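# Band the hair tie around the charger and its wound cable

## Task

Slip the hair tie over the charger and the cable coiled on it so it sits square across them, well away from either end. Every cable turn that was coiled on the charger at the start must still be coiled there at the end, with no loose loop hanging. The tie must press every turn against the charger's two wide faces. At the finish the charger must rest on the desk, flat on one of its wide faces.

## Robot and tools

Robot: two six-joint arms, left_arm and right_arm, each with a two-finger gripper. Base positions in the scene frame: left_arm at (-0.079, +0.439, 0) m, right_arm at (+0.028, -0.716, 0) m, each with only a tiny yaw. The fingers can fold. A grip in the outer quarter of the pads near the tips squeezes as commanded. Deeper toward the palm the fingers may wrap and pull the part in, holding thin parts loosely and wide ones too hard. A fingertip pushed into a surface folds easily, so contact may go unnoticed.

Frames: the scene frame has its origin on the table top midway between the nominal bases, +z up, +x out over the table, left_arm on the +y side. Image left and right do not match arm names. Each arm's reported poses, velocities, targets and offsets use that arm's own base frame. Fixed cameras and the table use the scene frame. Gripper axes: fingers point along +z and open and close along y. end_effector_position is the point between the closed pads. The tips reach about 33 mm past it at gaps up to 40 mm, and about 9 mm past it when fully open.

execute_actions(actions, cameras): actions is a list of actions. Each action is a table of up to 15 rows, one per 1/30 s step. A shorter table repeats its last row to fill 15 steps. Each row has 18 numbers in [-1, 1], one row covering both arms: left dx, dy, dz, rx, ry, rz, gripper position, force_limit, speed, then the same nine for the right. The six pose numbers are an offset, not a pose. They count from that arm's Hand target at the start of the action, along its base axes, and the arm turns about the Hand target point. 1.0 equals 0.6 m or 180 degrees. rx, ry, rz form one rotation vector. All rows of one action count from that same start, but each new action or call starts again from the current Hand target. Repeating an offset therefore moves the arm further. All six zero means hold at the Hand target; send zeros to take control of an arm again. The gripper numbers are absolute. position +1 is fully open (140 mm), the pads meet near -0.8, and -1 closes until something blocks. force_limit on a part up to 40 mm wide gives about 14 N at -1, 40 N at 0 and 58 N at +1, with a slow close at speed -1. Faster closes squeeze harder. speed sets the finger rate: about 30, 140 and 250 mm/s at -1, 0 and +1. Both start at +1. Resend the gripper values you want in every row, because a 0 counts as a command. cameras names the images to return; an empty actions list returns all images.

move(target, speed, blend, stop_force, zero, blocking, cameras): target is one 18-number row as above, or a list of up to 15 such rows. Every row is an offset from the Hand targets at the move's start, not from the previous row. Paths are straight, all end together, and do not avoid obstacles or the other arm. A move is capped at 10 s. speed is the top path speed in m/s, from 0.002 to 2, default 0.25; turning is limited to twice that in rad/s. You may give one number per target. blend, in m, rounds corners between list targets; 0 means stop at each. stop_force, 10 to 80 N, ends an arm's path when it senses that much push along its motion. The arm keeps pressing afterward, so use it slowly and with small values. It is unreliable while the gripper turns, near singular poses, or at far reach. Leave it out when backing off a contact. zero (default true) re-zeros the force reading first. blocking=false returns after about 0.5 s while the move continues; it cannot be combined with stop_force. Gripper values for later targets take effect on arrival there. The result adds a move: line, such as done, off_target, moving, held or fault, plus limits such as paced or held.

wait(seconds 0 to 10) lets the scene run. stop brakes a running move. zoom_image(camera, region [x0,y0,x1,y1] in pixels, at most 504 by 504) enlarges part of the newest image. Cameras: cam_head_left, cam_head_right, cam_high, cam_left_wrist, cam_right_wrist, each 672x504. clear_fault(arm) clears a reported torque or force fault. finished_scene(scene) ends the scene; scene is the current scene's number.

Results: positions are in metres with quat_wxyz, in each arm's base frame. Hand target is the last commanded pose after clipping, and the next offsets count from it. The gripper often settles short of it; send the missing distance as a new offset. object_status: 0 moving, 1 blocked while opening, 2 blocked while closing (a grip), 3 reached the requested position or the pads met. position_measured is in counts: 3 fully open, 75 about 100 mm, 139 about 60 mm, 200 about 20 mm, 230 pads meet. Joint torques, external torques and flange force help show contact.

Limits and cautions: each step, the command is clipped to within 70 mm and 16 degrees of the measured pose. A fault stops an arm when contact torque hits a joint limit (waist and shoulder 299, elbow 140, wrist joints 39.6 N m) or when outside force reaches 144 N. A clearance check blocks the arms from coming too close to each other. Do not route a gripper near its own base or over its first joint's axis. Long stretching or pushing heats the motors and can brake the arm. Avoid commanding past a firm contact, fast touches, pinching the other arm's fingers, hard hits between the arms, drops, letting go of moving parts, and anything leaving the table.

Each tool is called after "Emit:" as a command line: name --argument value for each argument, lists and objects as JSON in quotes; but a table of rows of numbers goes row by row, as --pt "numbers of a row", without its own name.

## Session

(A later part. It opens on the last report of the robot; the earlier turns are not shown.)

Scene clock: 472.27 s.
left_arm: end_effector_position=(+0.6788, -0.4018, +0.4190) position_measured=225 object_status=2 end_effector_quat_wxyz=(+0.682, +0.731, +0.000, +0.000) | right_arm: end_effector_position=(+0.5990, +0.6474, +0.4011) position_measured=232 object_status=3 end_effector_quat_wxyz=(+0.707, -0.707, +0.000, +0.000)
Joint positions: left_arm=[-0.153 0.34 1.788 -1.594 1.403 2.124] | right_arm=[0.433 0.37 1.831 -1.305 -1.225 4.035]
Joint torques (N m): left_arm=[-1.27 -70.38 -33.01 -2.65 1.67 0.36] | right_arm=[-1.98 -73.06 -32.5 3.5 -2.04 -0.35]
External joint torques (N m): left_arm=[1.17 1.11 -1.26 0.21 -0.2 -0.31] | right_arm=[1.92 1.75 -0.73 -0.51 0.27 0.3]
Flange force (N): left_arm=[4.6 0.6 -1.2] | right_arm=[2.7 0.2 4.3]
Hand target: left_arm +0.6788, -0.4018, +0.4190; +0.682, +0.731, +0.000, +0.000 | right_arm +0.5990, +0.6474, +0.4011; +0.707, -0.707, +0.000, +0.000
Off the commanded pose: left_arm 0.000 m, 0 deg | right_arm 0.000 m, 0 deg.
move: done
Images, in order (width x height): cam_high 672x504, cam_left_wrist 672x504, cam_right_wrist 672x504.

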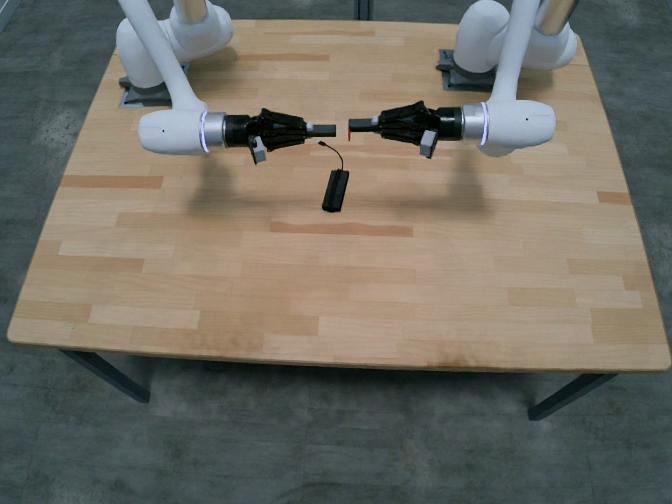

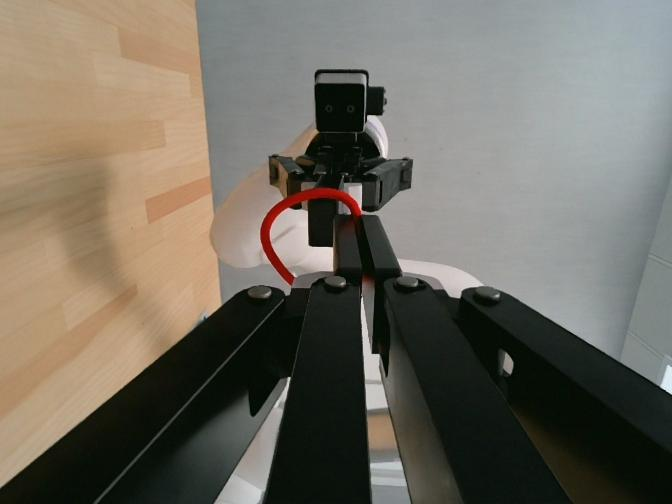

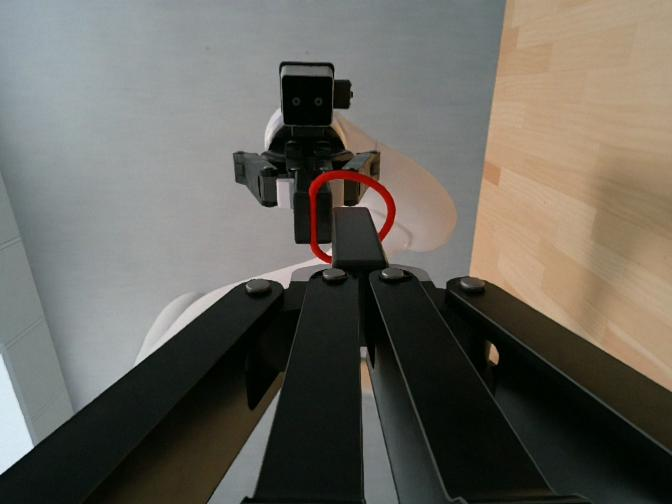

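Emit:
move --target '[0, 0, 0, 0, 0, 0, -1, -1, -1, 0, 0.02, -0.0058, 0, 0, 0, -1, -1, -0.5]' --speed 0.1 --cameras '["cam_left_wrist", "cam_right_wrist", "cam_high"]'

Emit:
zoom_image --camera "cam_right_wrist" --region '[220, 100, 460, 280]'

Emit:
zoom_image --camera "cam_left_wrist" --region '[220, 100, 460, 300]'

Emit:
zoom_image --camera "cam_high" --region '[300, 100, 400, 160]'

Scene clock: 495.37 s.
left_arm: end_effector_position=(+0.6788, -0.4018, +0.4190) position_measured=225 object_status=2 end_effector_quat_wxyz=(+0.682, +0.731, +0.000, +0.000) | right_arm: end_effector_position=(+0.5990, +0.6594, +0.3976) position_measured=232 object_status=3 end_effector_quat_wxyz=(+0.707, -0.707, +0.000, +0.000)
Joint positions: left_arm=[-0.153 0.34 1.788 -1.594 1.403 2.124] | right_arm=[0.449 0.381 1.822 -1.293 -1.213 4.03]
Joint torques (N m): left_arm=[-1.23 -70.44 -32.92 -2.52 1.66 0.39] | right_arm=[-2.18 -73.96 -32.51 3.39 -2.06 -0.36]
External joint torques (N m): left_arm=[1.54 1.2 -1.32 0.12 -0.19 -0.34] | right_arm=[2.09 1.95 -0.62 -0.4 0.29 0.31]
Flange force (N): left_arm=[4.9 0.6 -1.7] | right_arm=[2.5 0.5 4.6]
Hand target: left_arm +0.6788, -0.4018, +0.4190; +0.682, +0.731, +0.000, +0.000 | right_arm +0.5990, +0.6594, +0.3976; +0.707, -0.707, +0.000, +0.000
Off the commanded pose: left_arm 0.000 m, 0 deg | right_arm 0.000 m, 0 deg.
move: done
Images, in order (width x height): cam_high 672x504, cam_left_wrist 672x504, cam_right_wrist 672x504.

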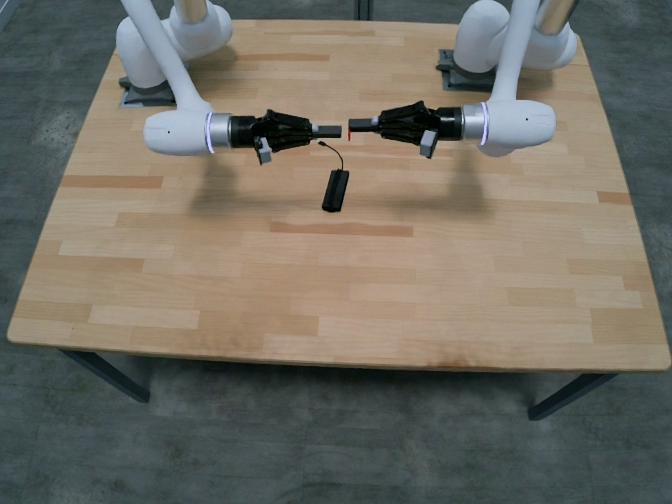

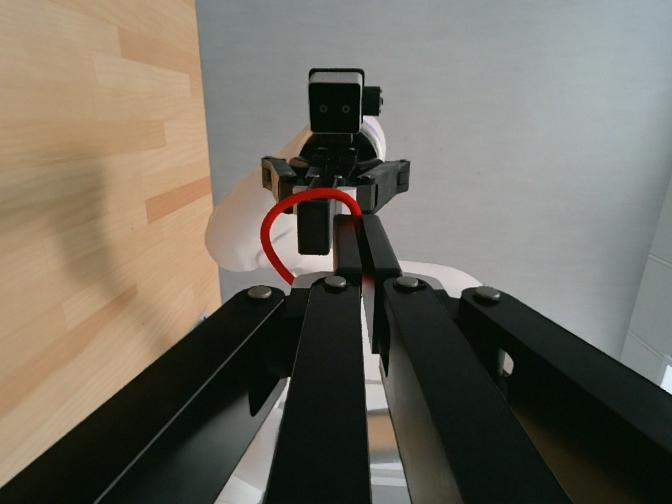

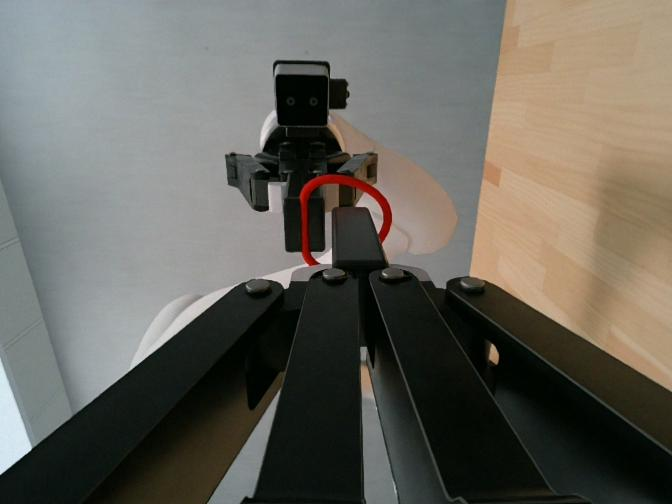

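Scaled by 2.100.

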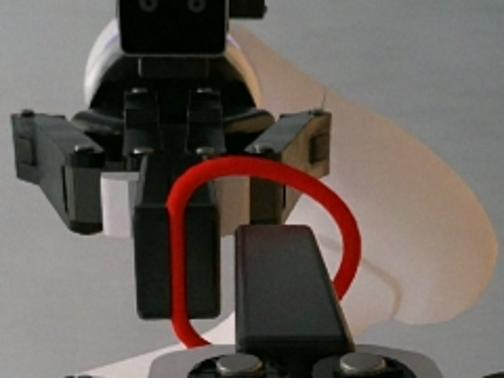

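Scaled by 2.100.

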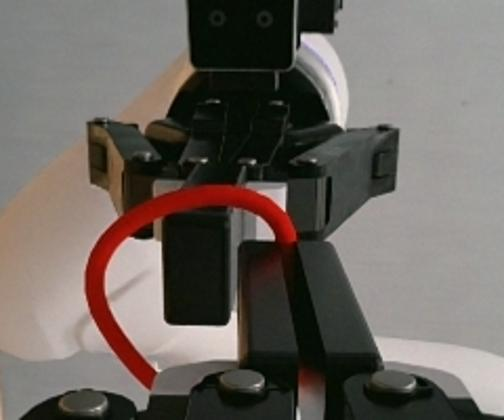

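Scaled by 5.040.

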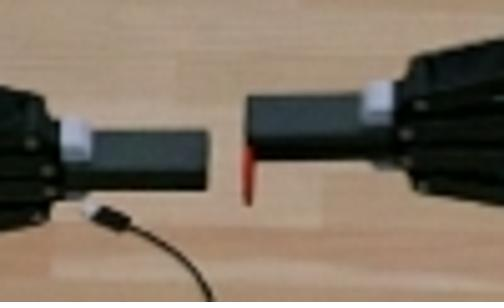

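Emit:
move --target '[0, 0, 0, 0, 0, 0, -1, -1, -1, 0, 0.03, -0.001, 0, 0, 0, -1, -1, -0.5]' --speed 0.04 --cameras '["cam_left_wrist", "cam_right_wrist", "cam_high"]'

Emit:
zoom_image --camera "cam_right_wrist" --region '[220, 100, 460, 280]'

Emit:
zoom_image --camera "cam_left_wrist" --region '[220, 100, 460, 300]'

Emit:
zoom_image --camera "cam_high" --region '[300, 100, 400, 160]'

Scene clock: 507.37 s.
left_arm: end_effector_position=(+0.6788, -0.4018, +0.4190) position_measured=225 object_status=2 end_effector_quat_wxyz=(+0.682, +0.731, +0.000, +0.000) | right_arm: end_effector_position=(+0.5990, +0.6774, +0.3970) position_measured=232 object_status=3 end_effector_quat_wxyz=(+0.707, -0.707, +0.000, +0.000)
Joint positions: left_arm=[-0.153 0.34 1.788 -1.594 1.403 2.124] | right_arm=[0.473 0.393 1.805 -1.279 -1.193 4.029]
Joint torques (N m): left_arm=[-1.62 -70.7 -32.87 -2.63 1.65 0.39] | right_arm=[-2.02 -75.68 -32.8 3.46 -2.05 -0.33]
External joint torques (N m): left_arm=[1.77 1.65 -1.34 0.21 -0.19 -0.35] | right_arm=[2.25 1.92 -0.63 -0.41 0.26 0.28]
Flange force (N): left_arm=[5.6 0.2 -2.0] | right_arm=[2.3 0.5 4.8]
Hand target: left_arm +0.6788, -0.4018, +0.4190; +0.682, +0.731, +0.000, +0.000 | right_arm +0.5990, +0.6774, +0.3970; +0.707, -0.707, +0.000, +0.000
Off the commanded pose: left_arm 0.000 m, 0 deg | right_arm 0.000 m, 0 deg.
move: done
Images, in order (width x height): cam_high 672x504, cam_left_wrist 672x504, cam_right_wrist 672x504.

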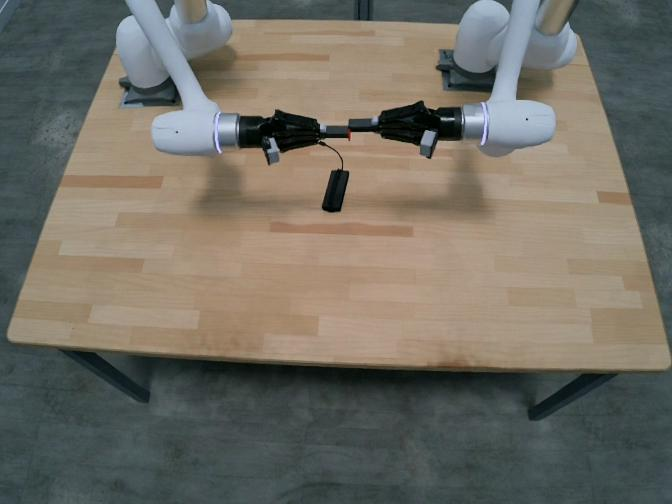

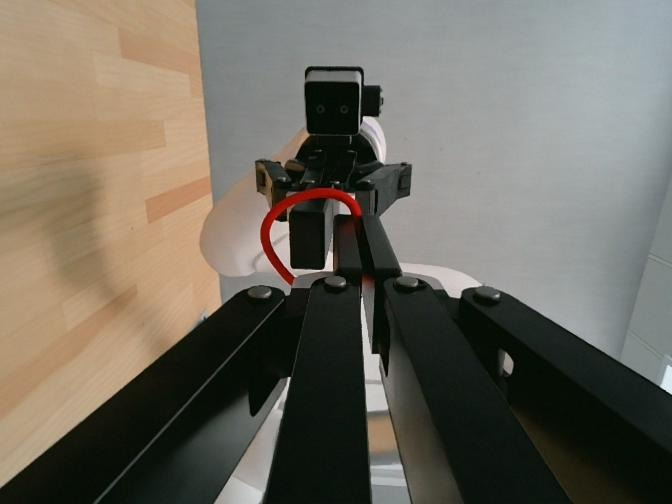

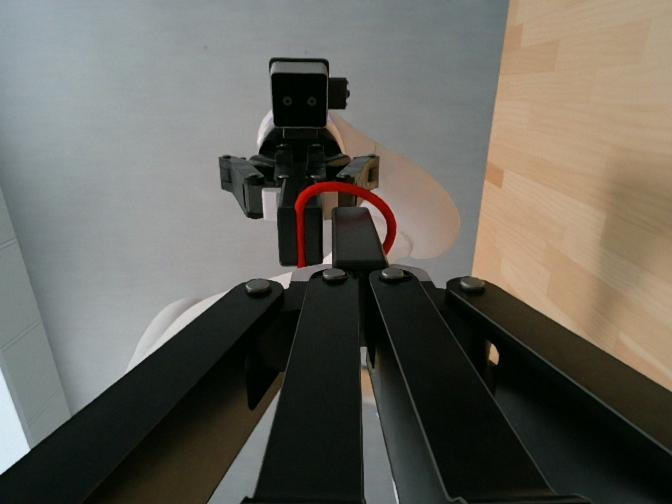

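Scaled by 2.100.

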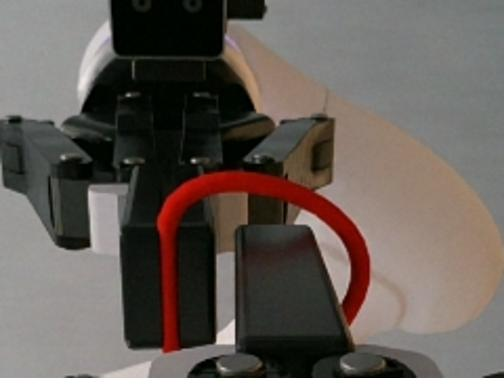

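Scaled by 2.100.

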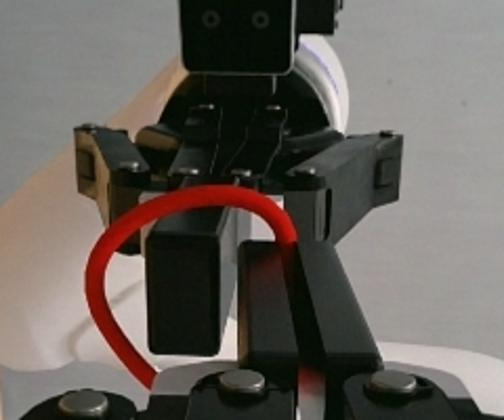

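Scaled by 5.040.

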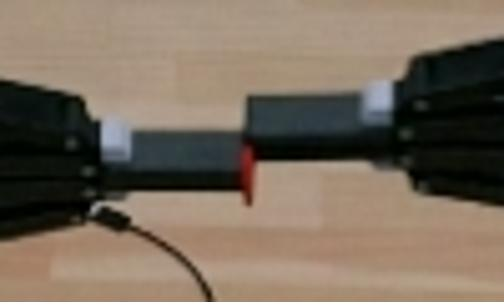

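Emit:
move --target '[0, 0, 0, 0, 0, 0, -1, -1, -1, 0.002, 0.0267, 0, 0, 0, 0, -1, -1, -0.5]' --speed 0.03 --cameras '["cam_left_wrist", "cam_right_wrist", "cam_high"]'

Emit:
zoom_image --camera "cam_right_wrist" --region '[220, 100, 460, 280]'

Emit:
zoom_image --camera "cam_left_wrist" --region '[220, 100, 460, 300]'

Emit:
zoom_image --camera "cam_high" --region '[300, 100, 400, 160]'

Scene clock: 515.27 s.
left_arm: end_effector_position=(+0.6788, -0.4018, +0.4190) position_measured=225 object_status=2 end_effector_quat_wxyz=(+0.682, +0.731, +0.000, +0.000) | right_arm: end_effector_position=(+0.6002, +0.6934, +0.3970) position_measured=232 object_status=3 end_effector_quat_wxyz=(+0.707, -0.707, +0.000, +0.000)
Joint positions: left_arm=[-0.153 0.34 1.788 -1.594 1.403 2.124] | right_arm=[0.492 0.406 1.786 -1.268 -1.176 4.031]
Joint torques (N m): left_arm=[-1.16 -70.69 -32.98 -2.64 1.58 0.36] | right_arm=[-2.07 -77.1 -32.96 3.51 -2.1 -0.34]
External joint torques (N m): left_arm=[1.32 1.58 -1.24 0.22 -0.11 -0.31] | right_arm=[1.86 2.2 -0.48 -0.47 0.33 0.29]
Flange force (N): left_arm=[5.2 0.2 -1.4] | right_arm=[2.6 0.8 4.4]
Hand target: left_arm +0.6788, -0.4018, +0.4190; +0.682, +0.731, +0.000, +0.000 | right_arm +0.6002, +0.6934, +0.3970; +0.707, -0.707, +0.000, +0.000
Off the commanded pose: left_arm 0.000 m, 0 deg | right_arm 0.000 m, 0 deg.
move: done
Images, in order (width x height): cam_high 672x504, cam_left_wrist 672x504, cam_right_wrist 672x504.

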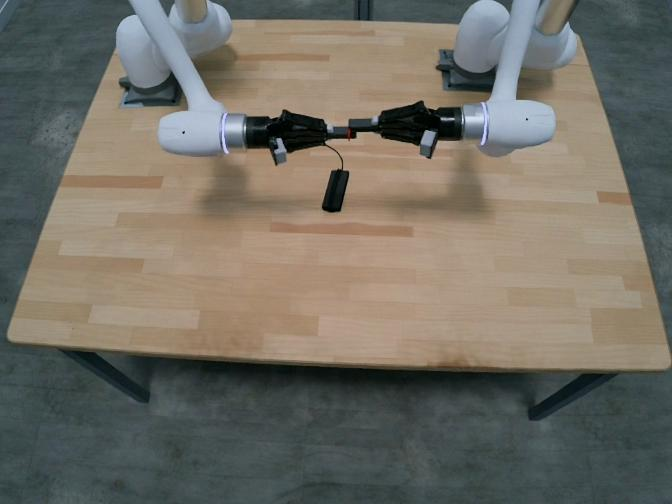

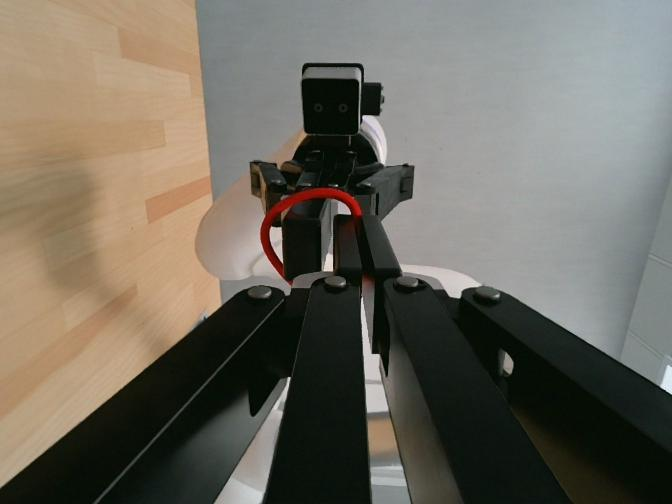

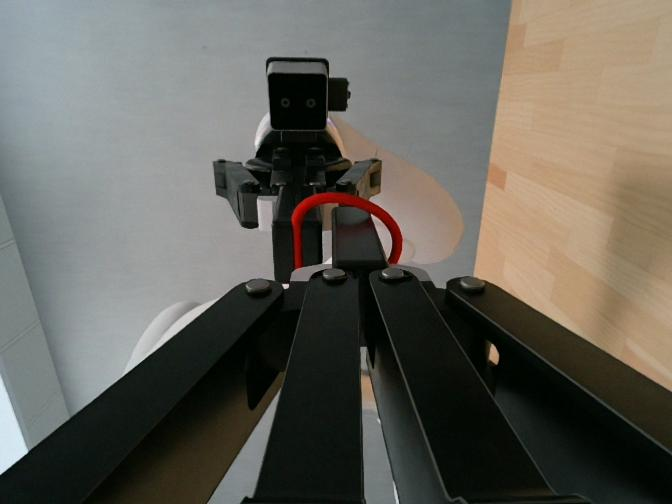

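Scaled by 2.100.

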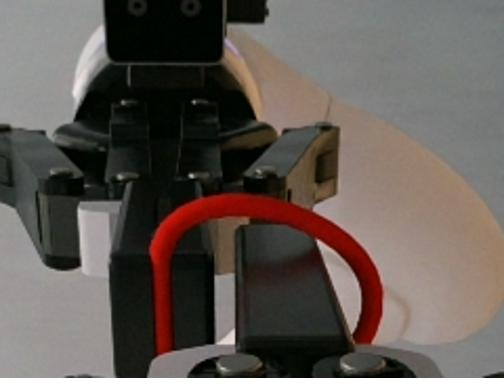

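Scaled by 2.100.

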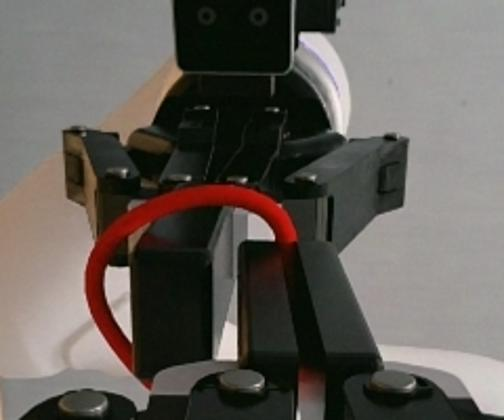

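Scaled by 5.040.

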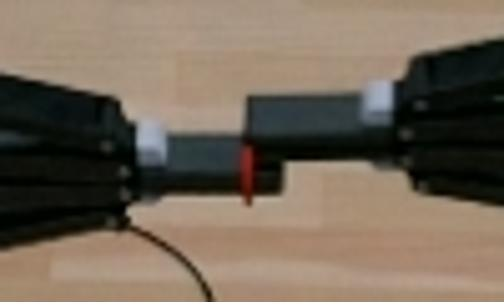

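Emit:
move --target '[0, 0, 0, 0, 0, 0, -1, -1, -1, 0.001, 0.0083, -0.002, 0, 0, 0, -1, -1, -0.5]' --speed 0.03

Emit:
move --target '[0, 0, 0.002, 0, 0, 0, -0.68, 0, -1, 0, 0, 0, 0, 0, 0, -1, -1, -0.5]' --speed 0.03 --cameras '["cam_left_wrist", "cam_right_wrist", "cam_high"]'

Emit:
zoom_image --camera "cam_right_wrist" --region '[220, 100, 460, 280]'

Emit:
zoom_image --camera "cam_left_wrist" --region '[220, 100, 460, 300]'

Emit:
zoom_image --camera "cam_high" --region '[300, 100, 400, 160]'

Scene clock: 525.73 s.
left_arm: end_effector_position=(+0.6788, -0.4018, +0.4190) position_measured=225 object_status=2 end_effector_quat_wxyz=(+0.682, +0.731, +0.000, +0.000) | right_arm: end_effector_position=(+0.6008, +0.6984, +0.3958) position_measured=232 object_status=3 end_effector_quat_wxyz=(+0.707, -0.707, +0.000, +0.000)
Joint positions: left_arm=[-0.153 0.34 1.788 -1.594 1.403 2.124] | right_arm=[0.498 0.411 1.78 -1.264 -1.171 4.03]
Joint torques (N m): left_arm=[-1.08 -70.91 -33.04 -2.62 1.62 0.36] | right_arm=[-2.08 -77.79 -32.94 3.51 -2.09 -0.36]
External joint torques (N m): left_arm=[1.28 1.78 -1.18 0.2 -0.15 -0.31] | right_arm=[1.84 1.94 -0.82 -0.44 0.31 0.31]
Flange force (N): left_arm=[5.3 0.0 -1.3] | right_arm=[2.9 0.3 4.6]
Hand target: left_arm +0.6788, -0.4018, +0.4190; +0.682, +0.731, +0.000, +0.000 | right_arm +0.6008, +0.6984, +0.3958; +0.707, -0.707, +0.000, +0.000
Off the commanded pose: left_arm 0.000 m, 0 deg | right_arm 0.000 m, 0 deg.
move: done

Scene clock: 526.43 s.
left_arm: end_effector_position=(+0.6788, -0.4018, +0.4201) position_measured=214 object_status=3 end_effector_quat_wxyz=(+0.682, +0.731, +0.000, +0.000) | right_arm: end_effector_position=(+0.6008, +0.6984, +0.3958) position_measured=232 object_status=3 end_effector_quat_wxyz=(+0.707, -0.707, +0.000, +0.000)
Joint positions: left_arm=[-0.153 0.339 1.787 -1.593 1.403 2.122] | right_arm=[0.498 0.411 1.78 -1.264 -1.171 4.03]
Joint torques (N m): left_arm=[-1.37 -70.44 -33.04 -2.59 1.62 0.39] | right_arm=[-2.34 -77.69 -32.88 3.53 -2.11 -0.35]
External joint torques (N m): left_arm=[1.48 1.47 -1.21 0.16 -0.17 -0.34] | right_arm=[2.18 2.83 -0.54 -0.49 0.35 0.3]
Flange force (N): left_arm=[5.0 0.3 -1.6] | right_arm=[3.2 1.3 5.3]
Hand target: left_arm +0.6788, -0.4018, +0.4202; +0.682, +0.731, +0.000, +0.000 | right_arm +0.6008, +0.6984, +0.3958; +0.707, -0.707, +0.000, +0.000
Off the commanded pose: left_arm 0.000 m, 0 deg | right_arm 0.000 m, 0 deg.
move: done
Images, in order (width x height): cam_high 672x504, cam_left_wrist 672x504, cam_right_wrist 672x504.

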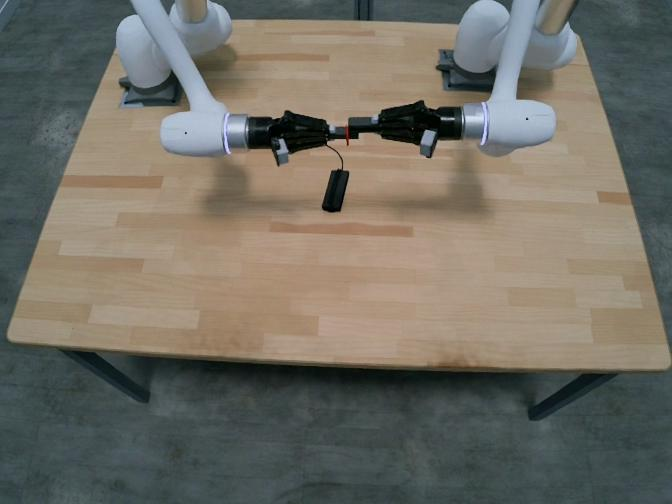

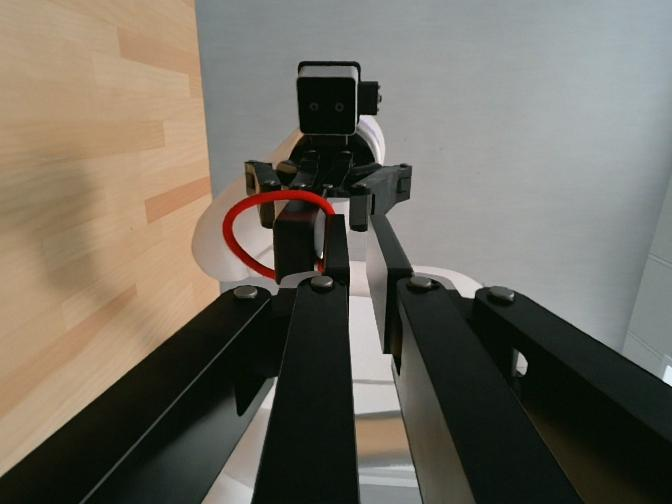

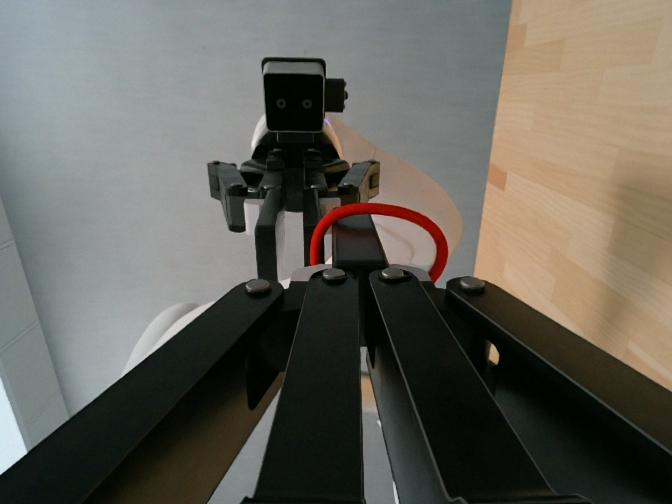

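Scaled by 2.100.

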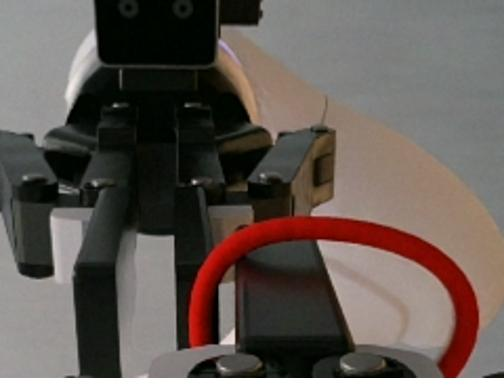

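Scaled by 2.100.

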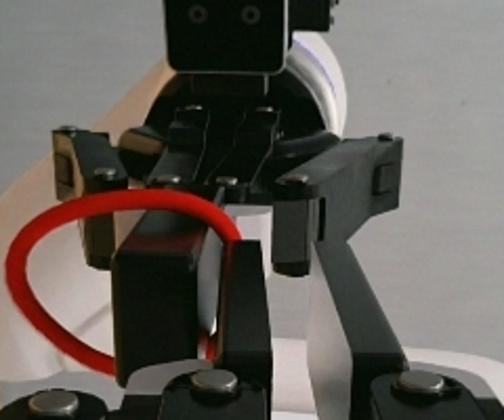

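Scaled by 5.040.

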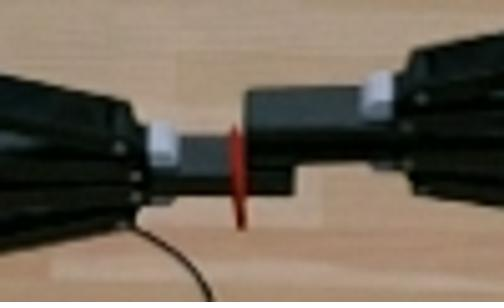

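Emit:
move --target '[0, 0.0998, 0.007, 0, 0, 0, -0.68, 0, -1, 0, 0, 0, 0, 0, 0, -1, -1, -0.5]' --speed 0.08 --cameras '["cam_left_wrist", "cam_right_wrist", "cam_high"]'

Emit:
zoom_image --camera "cam_right_wrist" --region '[220, 100, 460, 280]'

Emit:
zoom_image --camera "cam_left_wrist" --region '[220, 100, 460, 300]'

Emit:
zoom_image --camera "cam_high" --region '[300, 100, 400, 160]'

Scene clock: 533.87 s.
left_arm: end_effector_position=(+0.6788, -0.3419, +0.4243) position_measured=214 object_status=3 end_effector_quat_wxyz=(+0.682, +0.731, +0.000, +0.000) | right_arm: end_effector_position=(+0.6008, +0.6984, +0.3958) position_measured=232 object_status=3 end_effector_quat_wxyz=(+0.707, -0.707, +0.000, +0.000)
Joint positions: left_arm=[-0.066 0.33 1.79 -1.547 1.478 2.116] | right_arm=[0.498 0.411 1.78 -1.264 -1.171 4.03]
Joint torques (N m): left_arm=[-1.37 -69.4 -32.93 -2.45 1.63 0.37] | right_arm=[-1.9 -77.45 -33.01 3.53 -2.05 -0.34]
External joint torques (N m): left_arm=[1.51 1.33 -1.2 0.18 -0.18 -0.32] | right_arm=[1.82 1.88 -0.61 -0.46 0.28 0.29]
Flange force (N): left_arm=[4.6 0.3 -2.1] | right_arm=[2.5 0.4 4.3]
Hand target: left_arm +0.6788, -0.3419, +0.4244; +0.682, +0.731, +0.000, +0.000 | right_arm +0.6008, +0.6984, +0.3958; +0.707, -0.707, +0.000, +0.000
Off the commanded pose: left_arm 0.000 m, 0 deg | right_arm 0.000 m, 0 deg.
move: done
Images, in order (width x height): cam_high 672x504, cam_left_wrist 672x504, cam_right_wrist 672x504.

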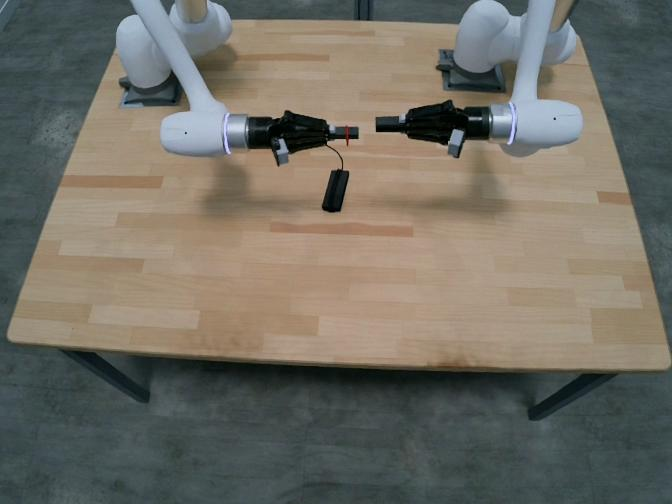

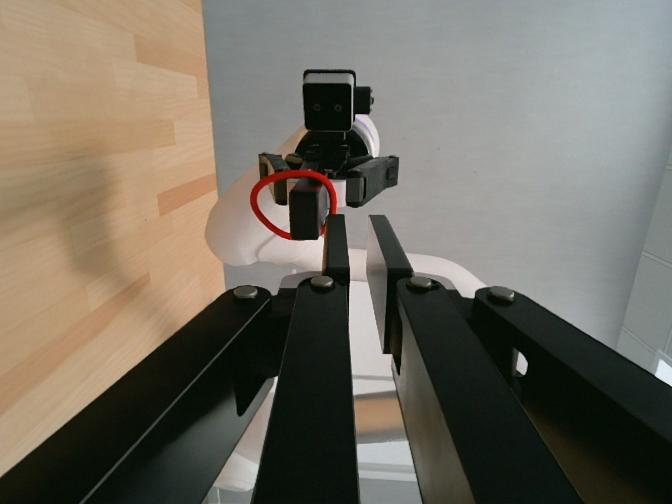

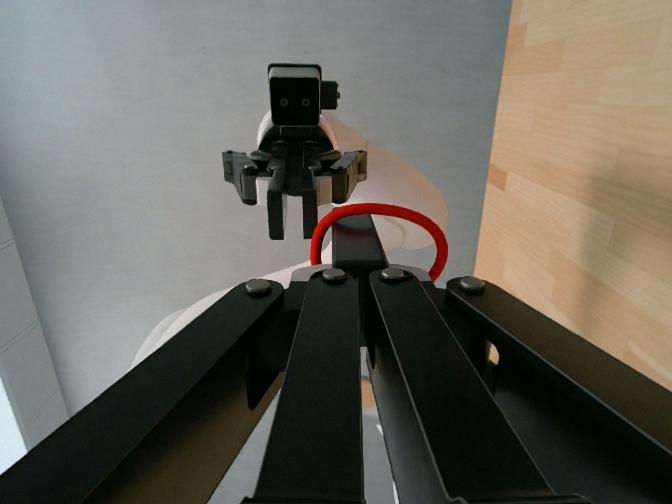

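Scaled by 2.100.

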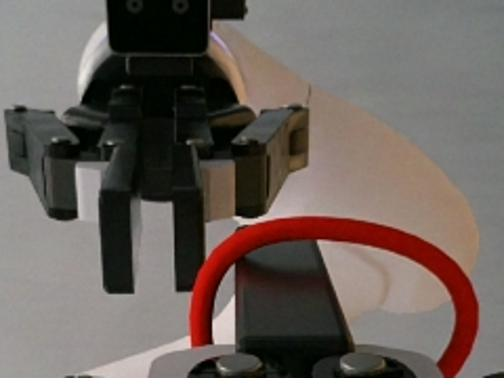

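Scaled by 2.100.

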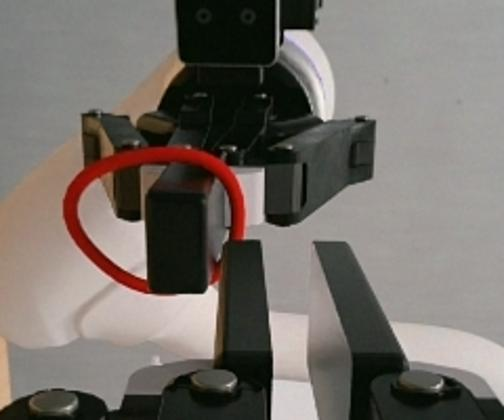

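Scaled by 5.040.

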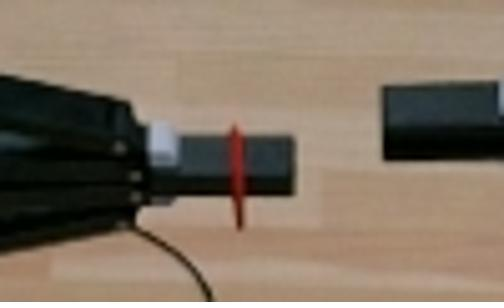

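Emit:
move --target '[0, 0.05, 0, 0, 0, 0, -0.68, 0, -1, 0, 0, 0, 0, 0, 0, -0.37, 0, -1]' --speed 0.1 --cameras '["cam_left_wrist", "cam_right_wrist", "cam_high"]'

Emit:
zoom_image --camera "cam_right_wrist" --region '[220, 140, 460, 320]'

Emit:
zoom_image --camera "cam_left_wrist" --region '[220, 100, 460, 300]'

Emit:
zoom_image --camera "cam_high" --region '[300, 100, 400, 160]'

Scene clock: 544.30 s.
left_arm: end_effector_position=(+0.6788, -0.3119, +0.4244) position_measured=214 object_status=3 end_effector_quat_wxyz=(+0.682, +0.731, +0.000, +0.000) | right_arm: end_effector_position=(+0.6008, +0.6984, +0.3958) position_measured=176 object_status=0 end_effector_quat_wxyz=(+0.707, -0.707, +0.000, +0.000)
Joint positions: left_arm=[-0.022 0.33 1.79 -1.524 1.516 2.118] | right_arm=[0.498 0.411 1.78 -1.264 -1.171 4.03]
Joint torques (N m): left_arm=[-1.04 -69.55 -32.8 -2.36 1.58 0.37] | right_arm=[-2.09 -77.53 -32.9 3.51 -2.06 -0.34]
External joint torques (N m): left_arm=[1.06 1.77 -1.2 0.15 -0.13 -0.33] | right_arm=[2.11 1.94 -0.69 -0.45 0.28 0.29]
Flange force (N): left_arm=[5.1 0.0 -1.6] | right_arm=[2.5 0.4 4.7]
Hand target: left_arm +0.6788, -0.3119, +0.4244; +0.682, +0.731, +0.000, +0.000 | right_arm +0.6008, +0.6984, +0.3958; +0.707, -0.707, +0.000, +0.000
Off the commanded pose: left_arm 0.000 m, 0 deg | right_arm 0.000 m, 0 deg.
move: done
Images, in order (width x height): cam_high 672x504, cam_left_wrist 672x504, cam_right_wrist 672x504.

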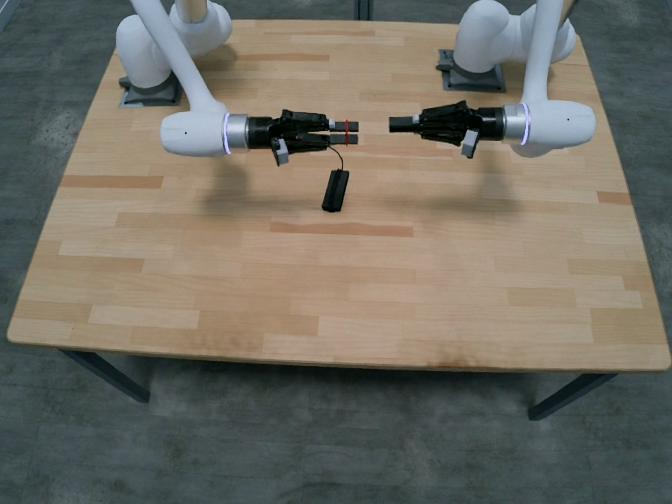

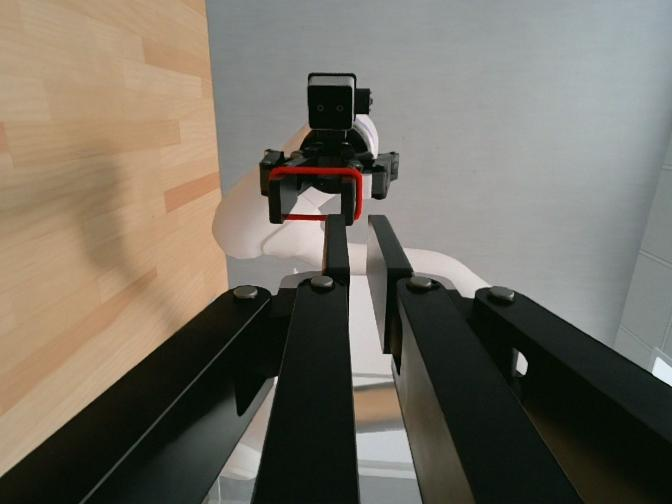

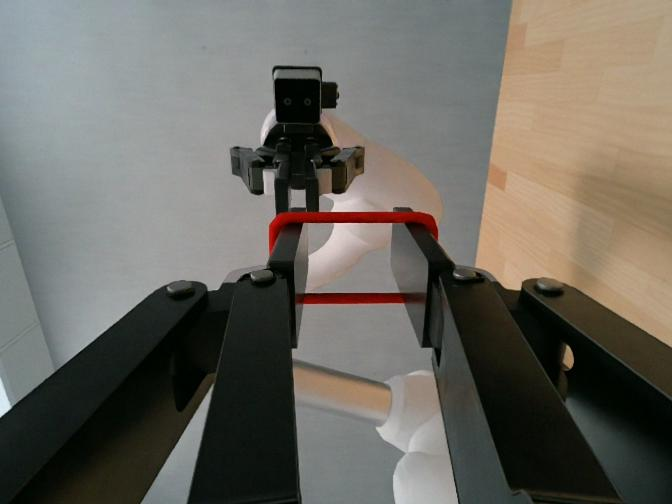

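Scaled by 2.100.

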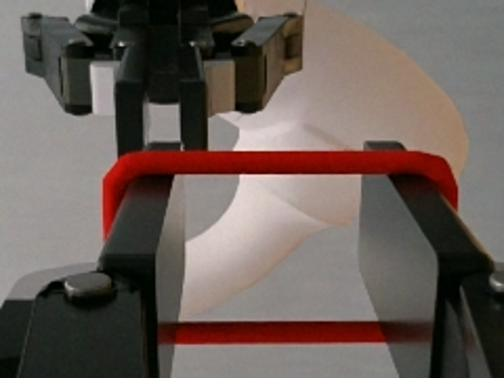

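Scaled by 2.100.

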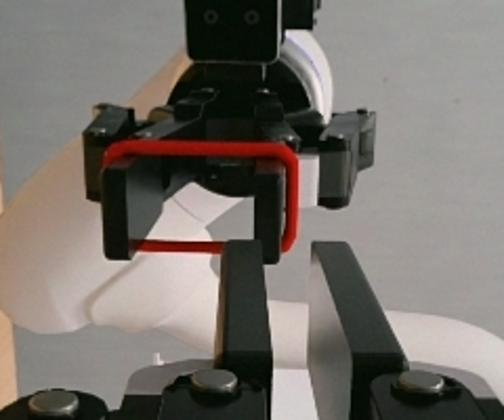

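Scaled by 5.040.

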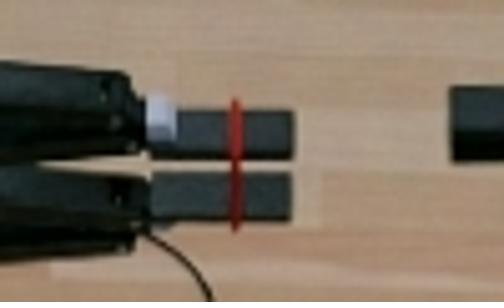

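Emit:
move --target '[0, 0, 0, 0, 0, 0, -0.68, 0, -1, 0.05, -0.5, 0.03, 0, 0, 0, -0.37, 0, -1]' --speed 0.2

Emit:
move --target '[-0.2797, -0.2502, -0.274, 0.4772, -0.0393, -0.0421, 0.3, 0, 0, 0, 0, 0, 0, 0, 0, -0.37, 0, -1]' --speed 0.25 --cameras '["all"]'

Emit:
zoom_image --camera "cam_left_wrist" --region '[230, 100, 480, 350]'

Scene clock: 574.10 s.
left_arm: end_effector_position=(+0.6788, -0.3119, +0.4244) position_measured=214 object_status=3 end_effector_quat_wxyz=(+0.682, +0.731, +0.000, +0.000) | right_arm: end_effector_position=(+0.6307, +0.3984, +0.4137) position_measured=176 object_status=3 end_effector_quat_wxyz=(+0.707, -0.707, +0.000, +0.000)
Joint positions: left_arm=[-0.022 0.33 1.79 -1.524 1.516 2.118] | right_arm=[0.05 0.299 1.906 -1.541 -1.53 4.078]
Joint torques (N m): left_arm=[-1.34 -69.63 -32.7 -2.36 1.63 0.37] | right_arm=[-2.54 -64.45 -30.67 2.79 -1.99 -0.34]
External joint torques (N m): left_arm=[1.23 1.61 -1.36 0.14 -0.18 -0.32] | right_arm=[2.54 1.3 -1.58 -0.4 0.32 0.29]
Flange force (N): left_arm=[5.2 0.2 -1.9] | right_arm=[4.8 -0.5 4.5]
Hand target: left_arm +0.6788, -0.3119, +0.4244; +0.682, +0.731, +0.000, +0.000 | right_arm +0.6308, +0.3984, +0.4138; +0.707, -0.707, +0.000, +0.000
Off the commanded pose: left_arm 0.000 m, 0 deg | right_arm 0.000 m, 0 deg.
move: done

Scene clock: 577.50 s.
left_arm: end_effector_position=(+0.5110, -0.4620, +0.2600) position_measured=91 object_status=3 end_effector_quat_wxyz=(+0.000, +0.997, -0.082, +0.000) | right_arm: end_effector_position=(+0.6308, +0.3984, +0.4138) position_measured=176 object_status=3 end_effector_quat_wxyz=(+0.707, -0.707, +0.000, +0.000)
Joint positions: left_arm=[-0.786 0.249 1.614 0.001 1.279 0.949] | right_arm=[0.05 0.299 1.906 -1.541 -1.53 4.078]
Joint torques (N m): left_arm=[-2.02 -68.34 -39.27 4.09 0.22 0.16] | right_arm=[-1.99 -64.61 -31.3 2.78 -2 -0.37]
External joint torques (N m): left_arm=[1.72 2.2 -1.37 0.1 -0.27 -0.16] | right_arm=[1.95 2.36 -0.5 -0.42 0.34 0.32]
Flange force (N): left_arm=[6.4 1.4 -0.2] | right_arm=[4.2 1.4 3.6]
Hand target: left_arm +0.5110, -0.4620, +0.2600; +0.000, +0.997, -0.082, +0.000 | right_arm +0.6308, +0.3984, +0.4138; +0.707, -0.707, +0.000, +0.000
Off the commanded pose: left_arm 0.000 m, 0 deg | right_arm 0.000 m, 0 deg.
move: done

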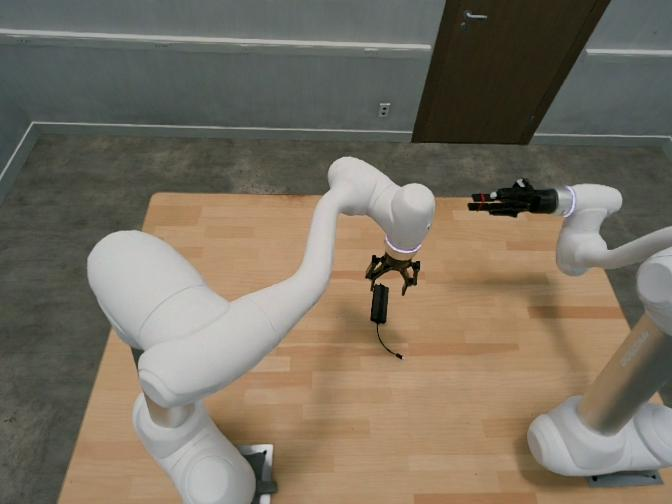

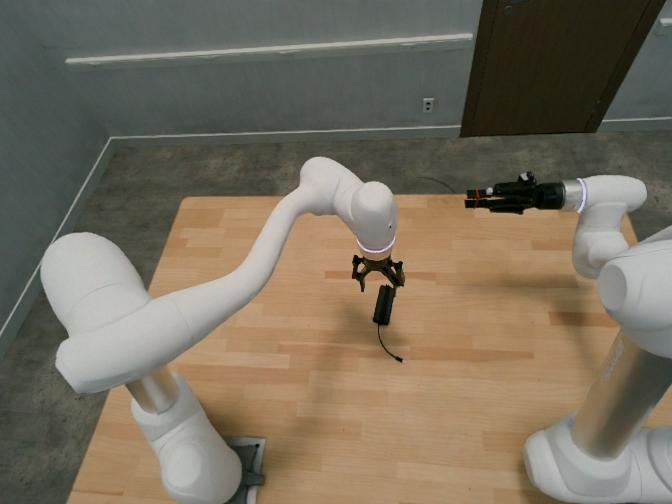

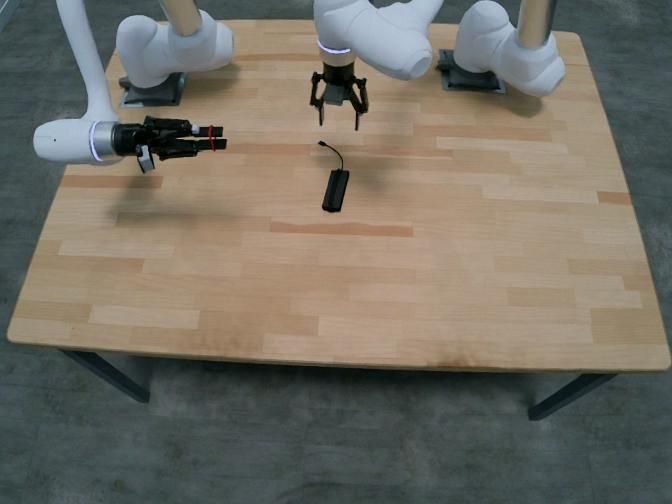

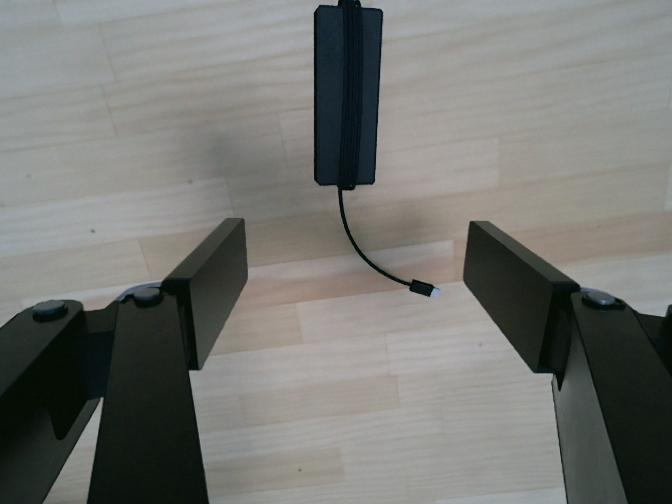

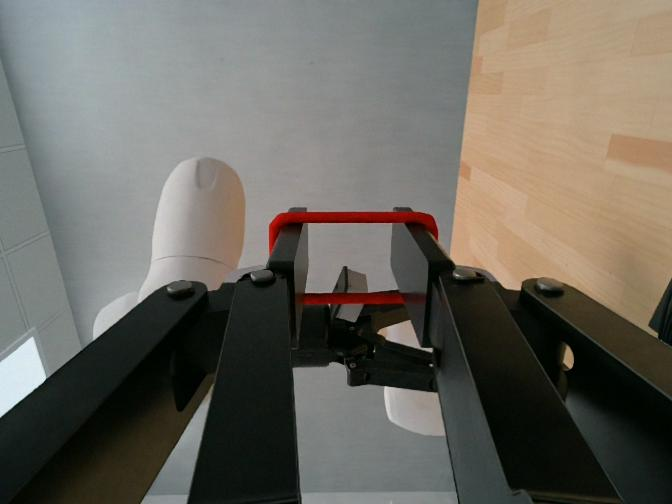

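Scaled by 2.016.

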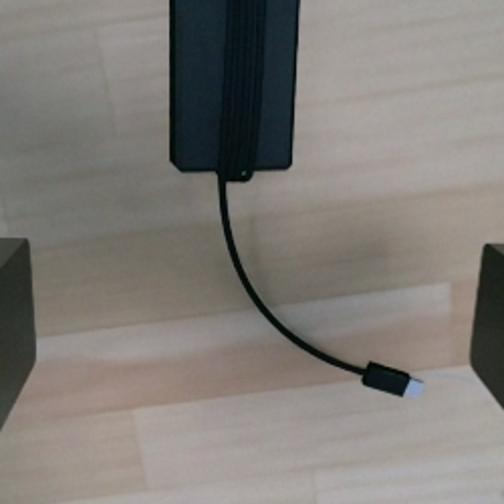

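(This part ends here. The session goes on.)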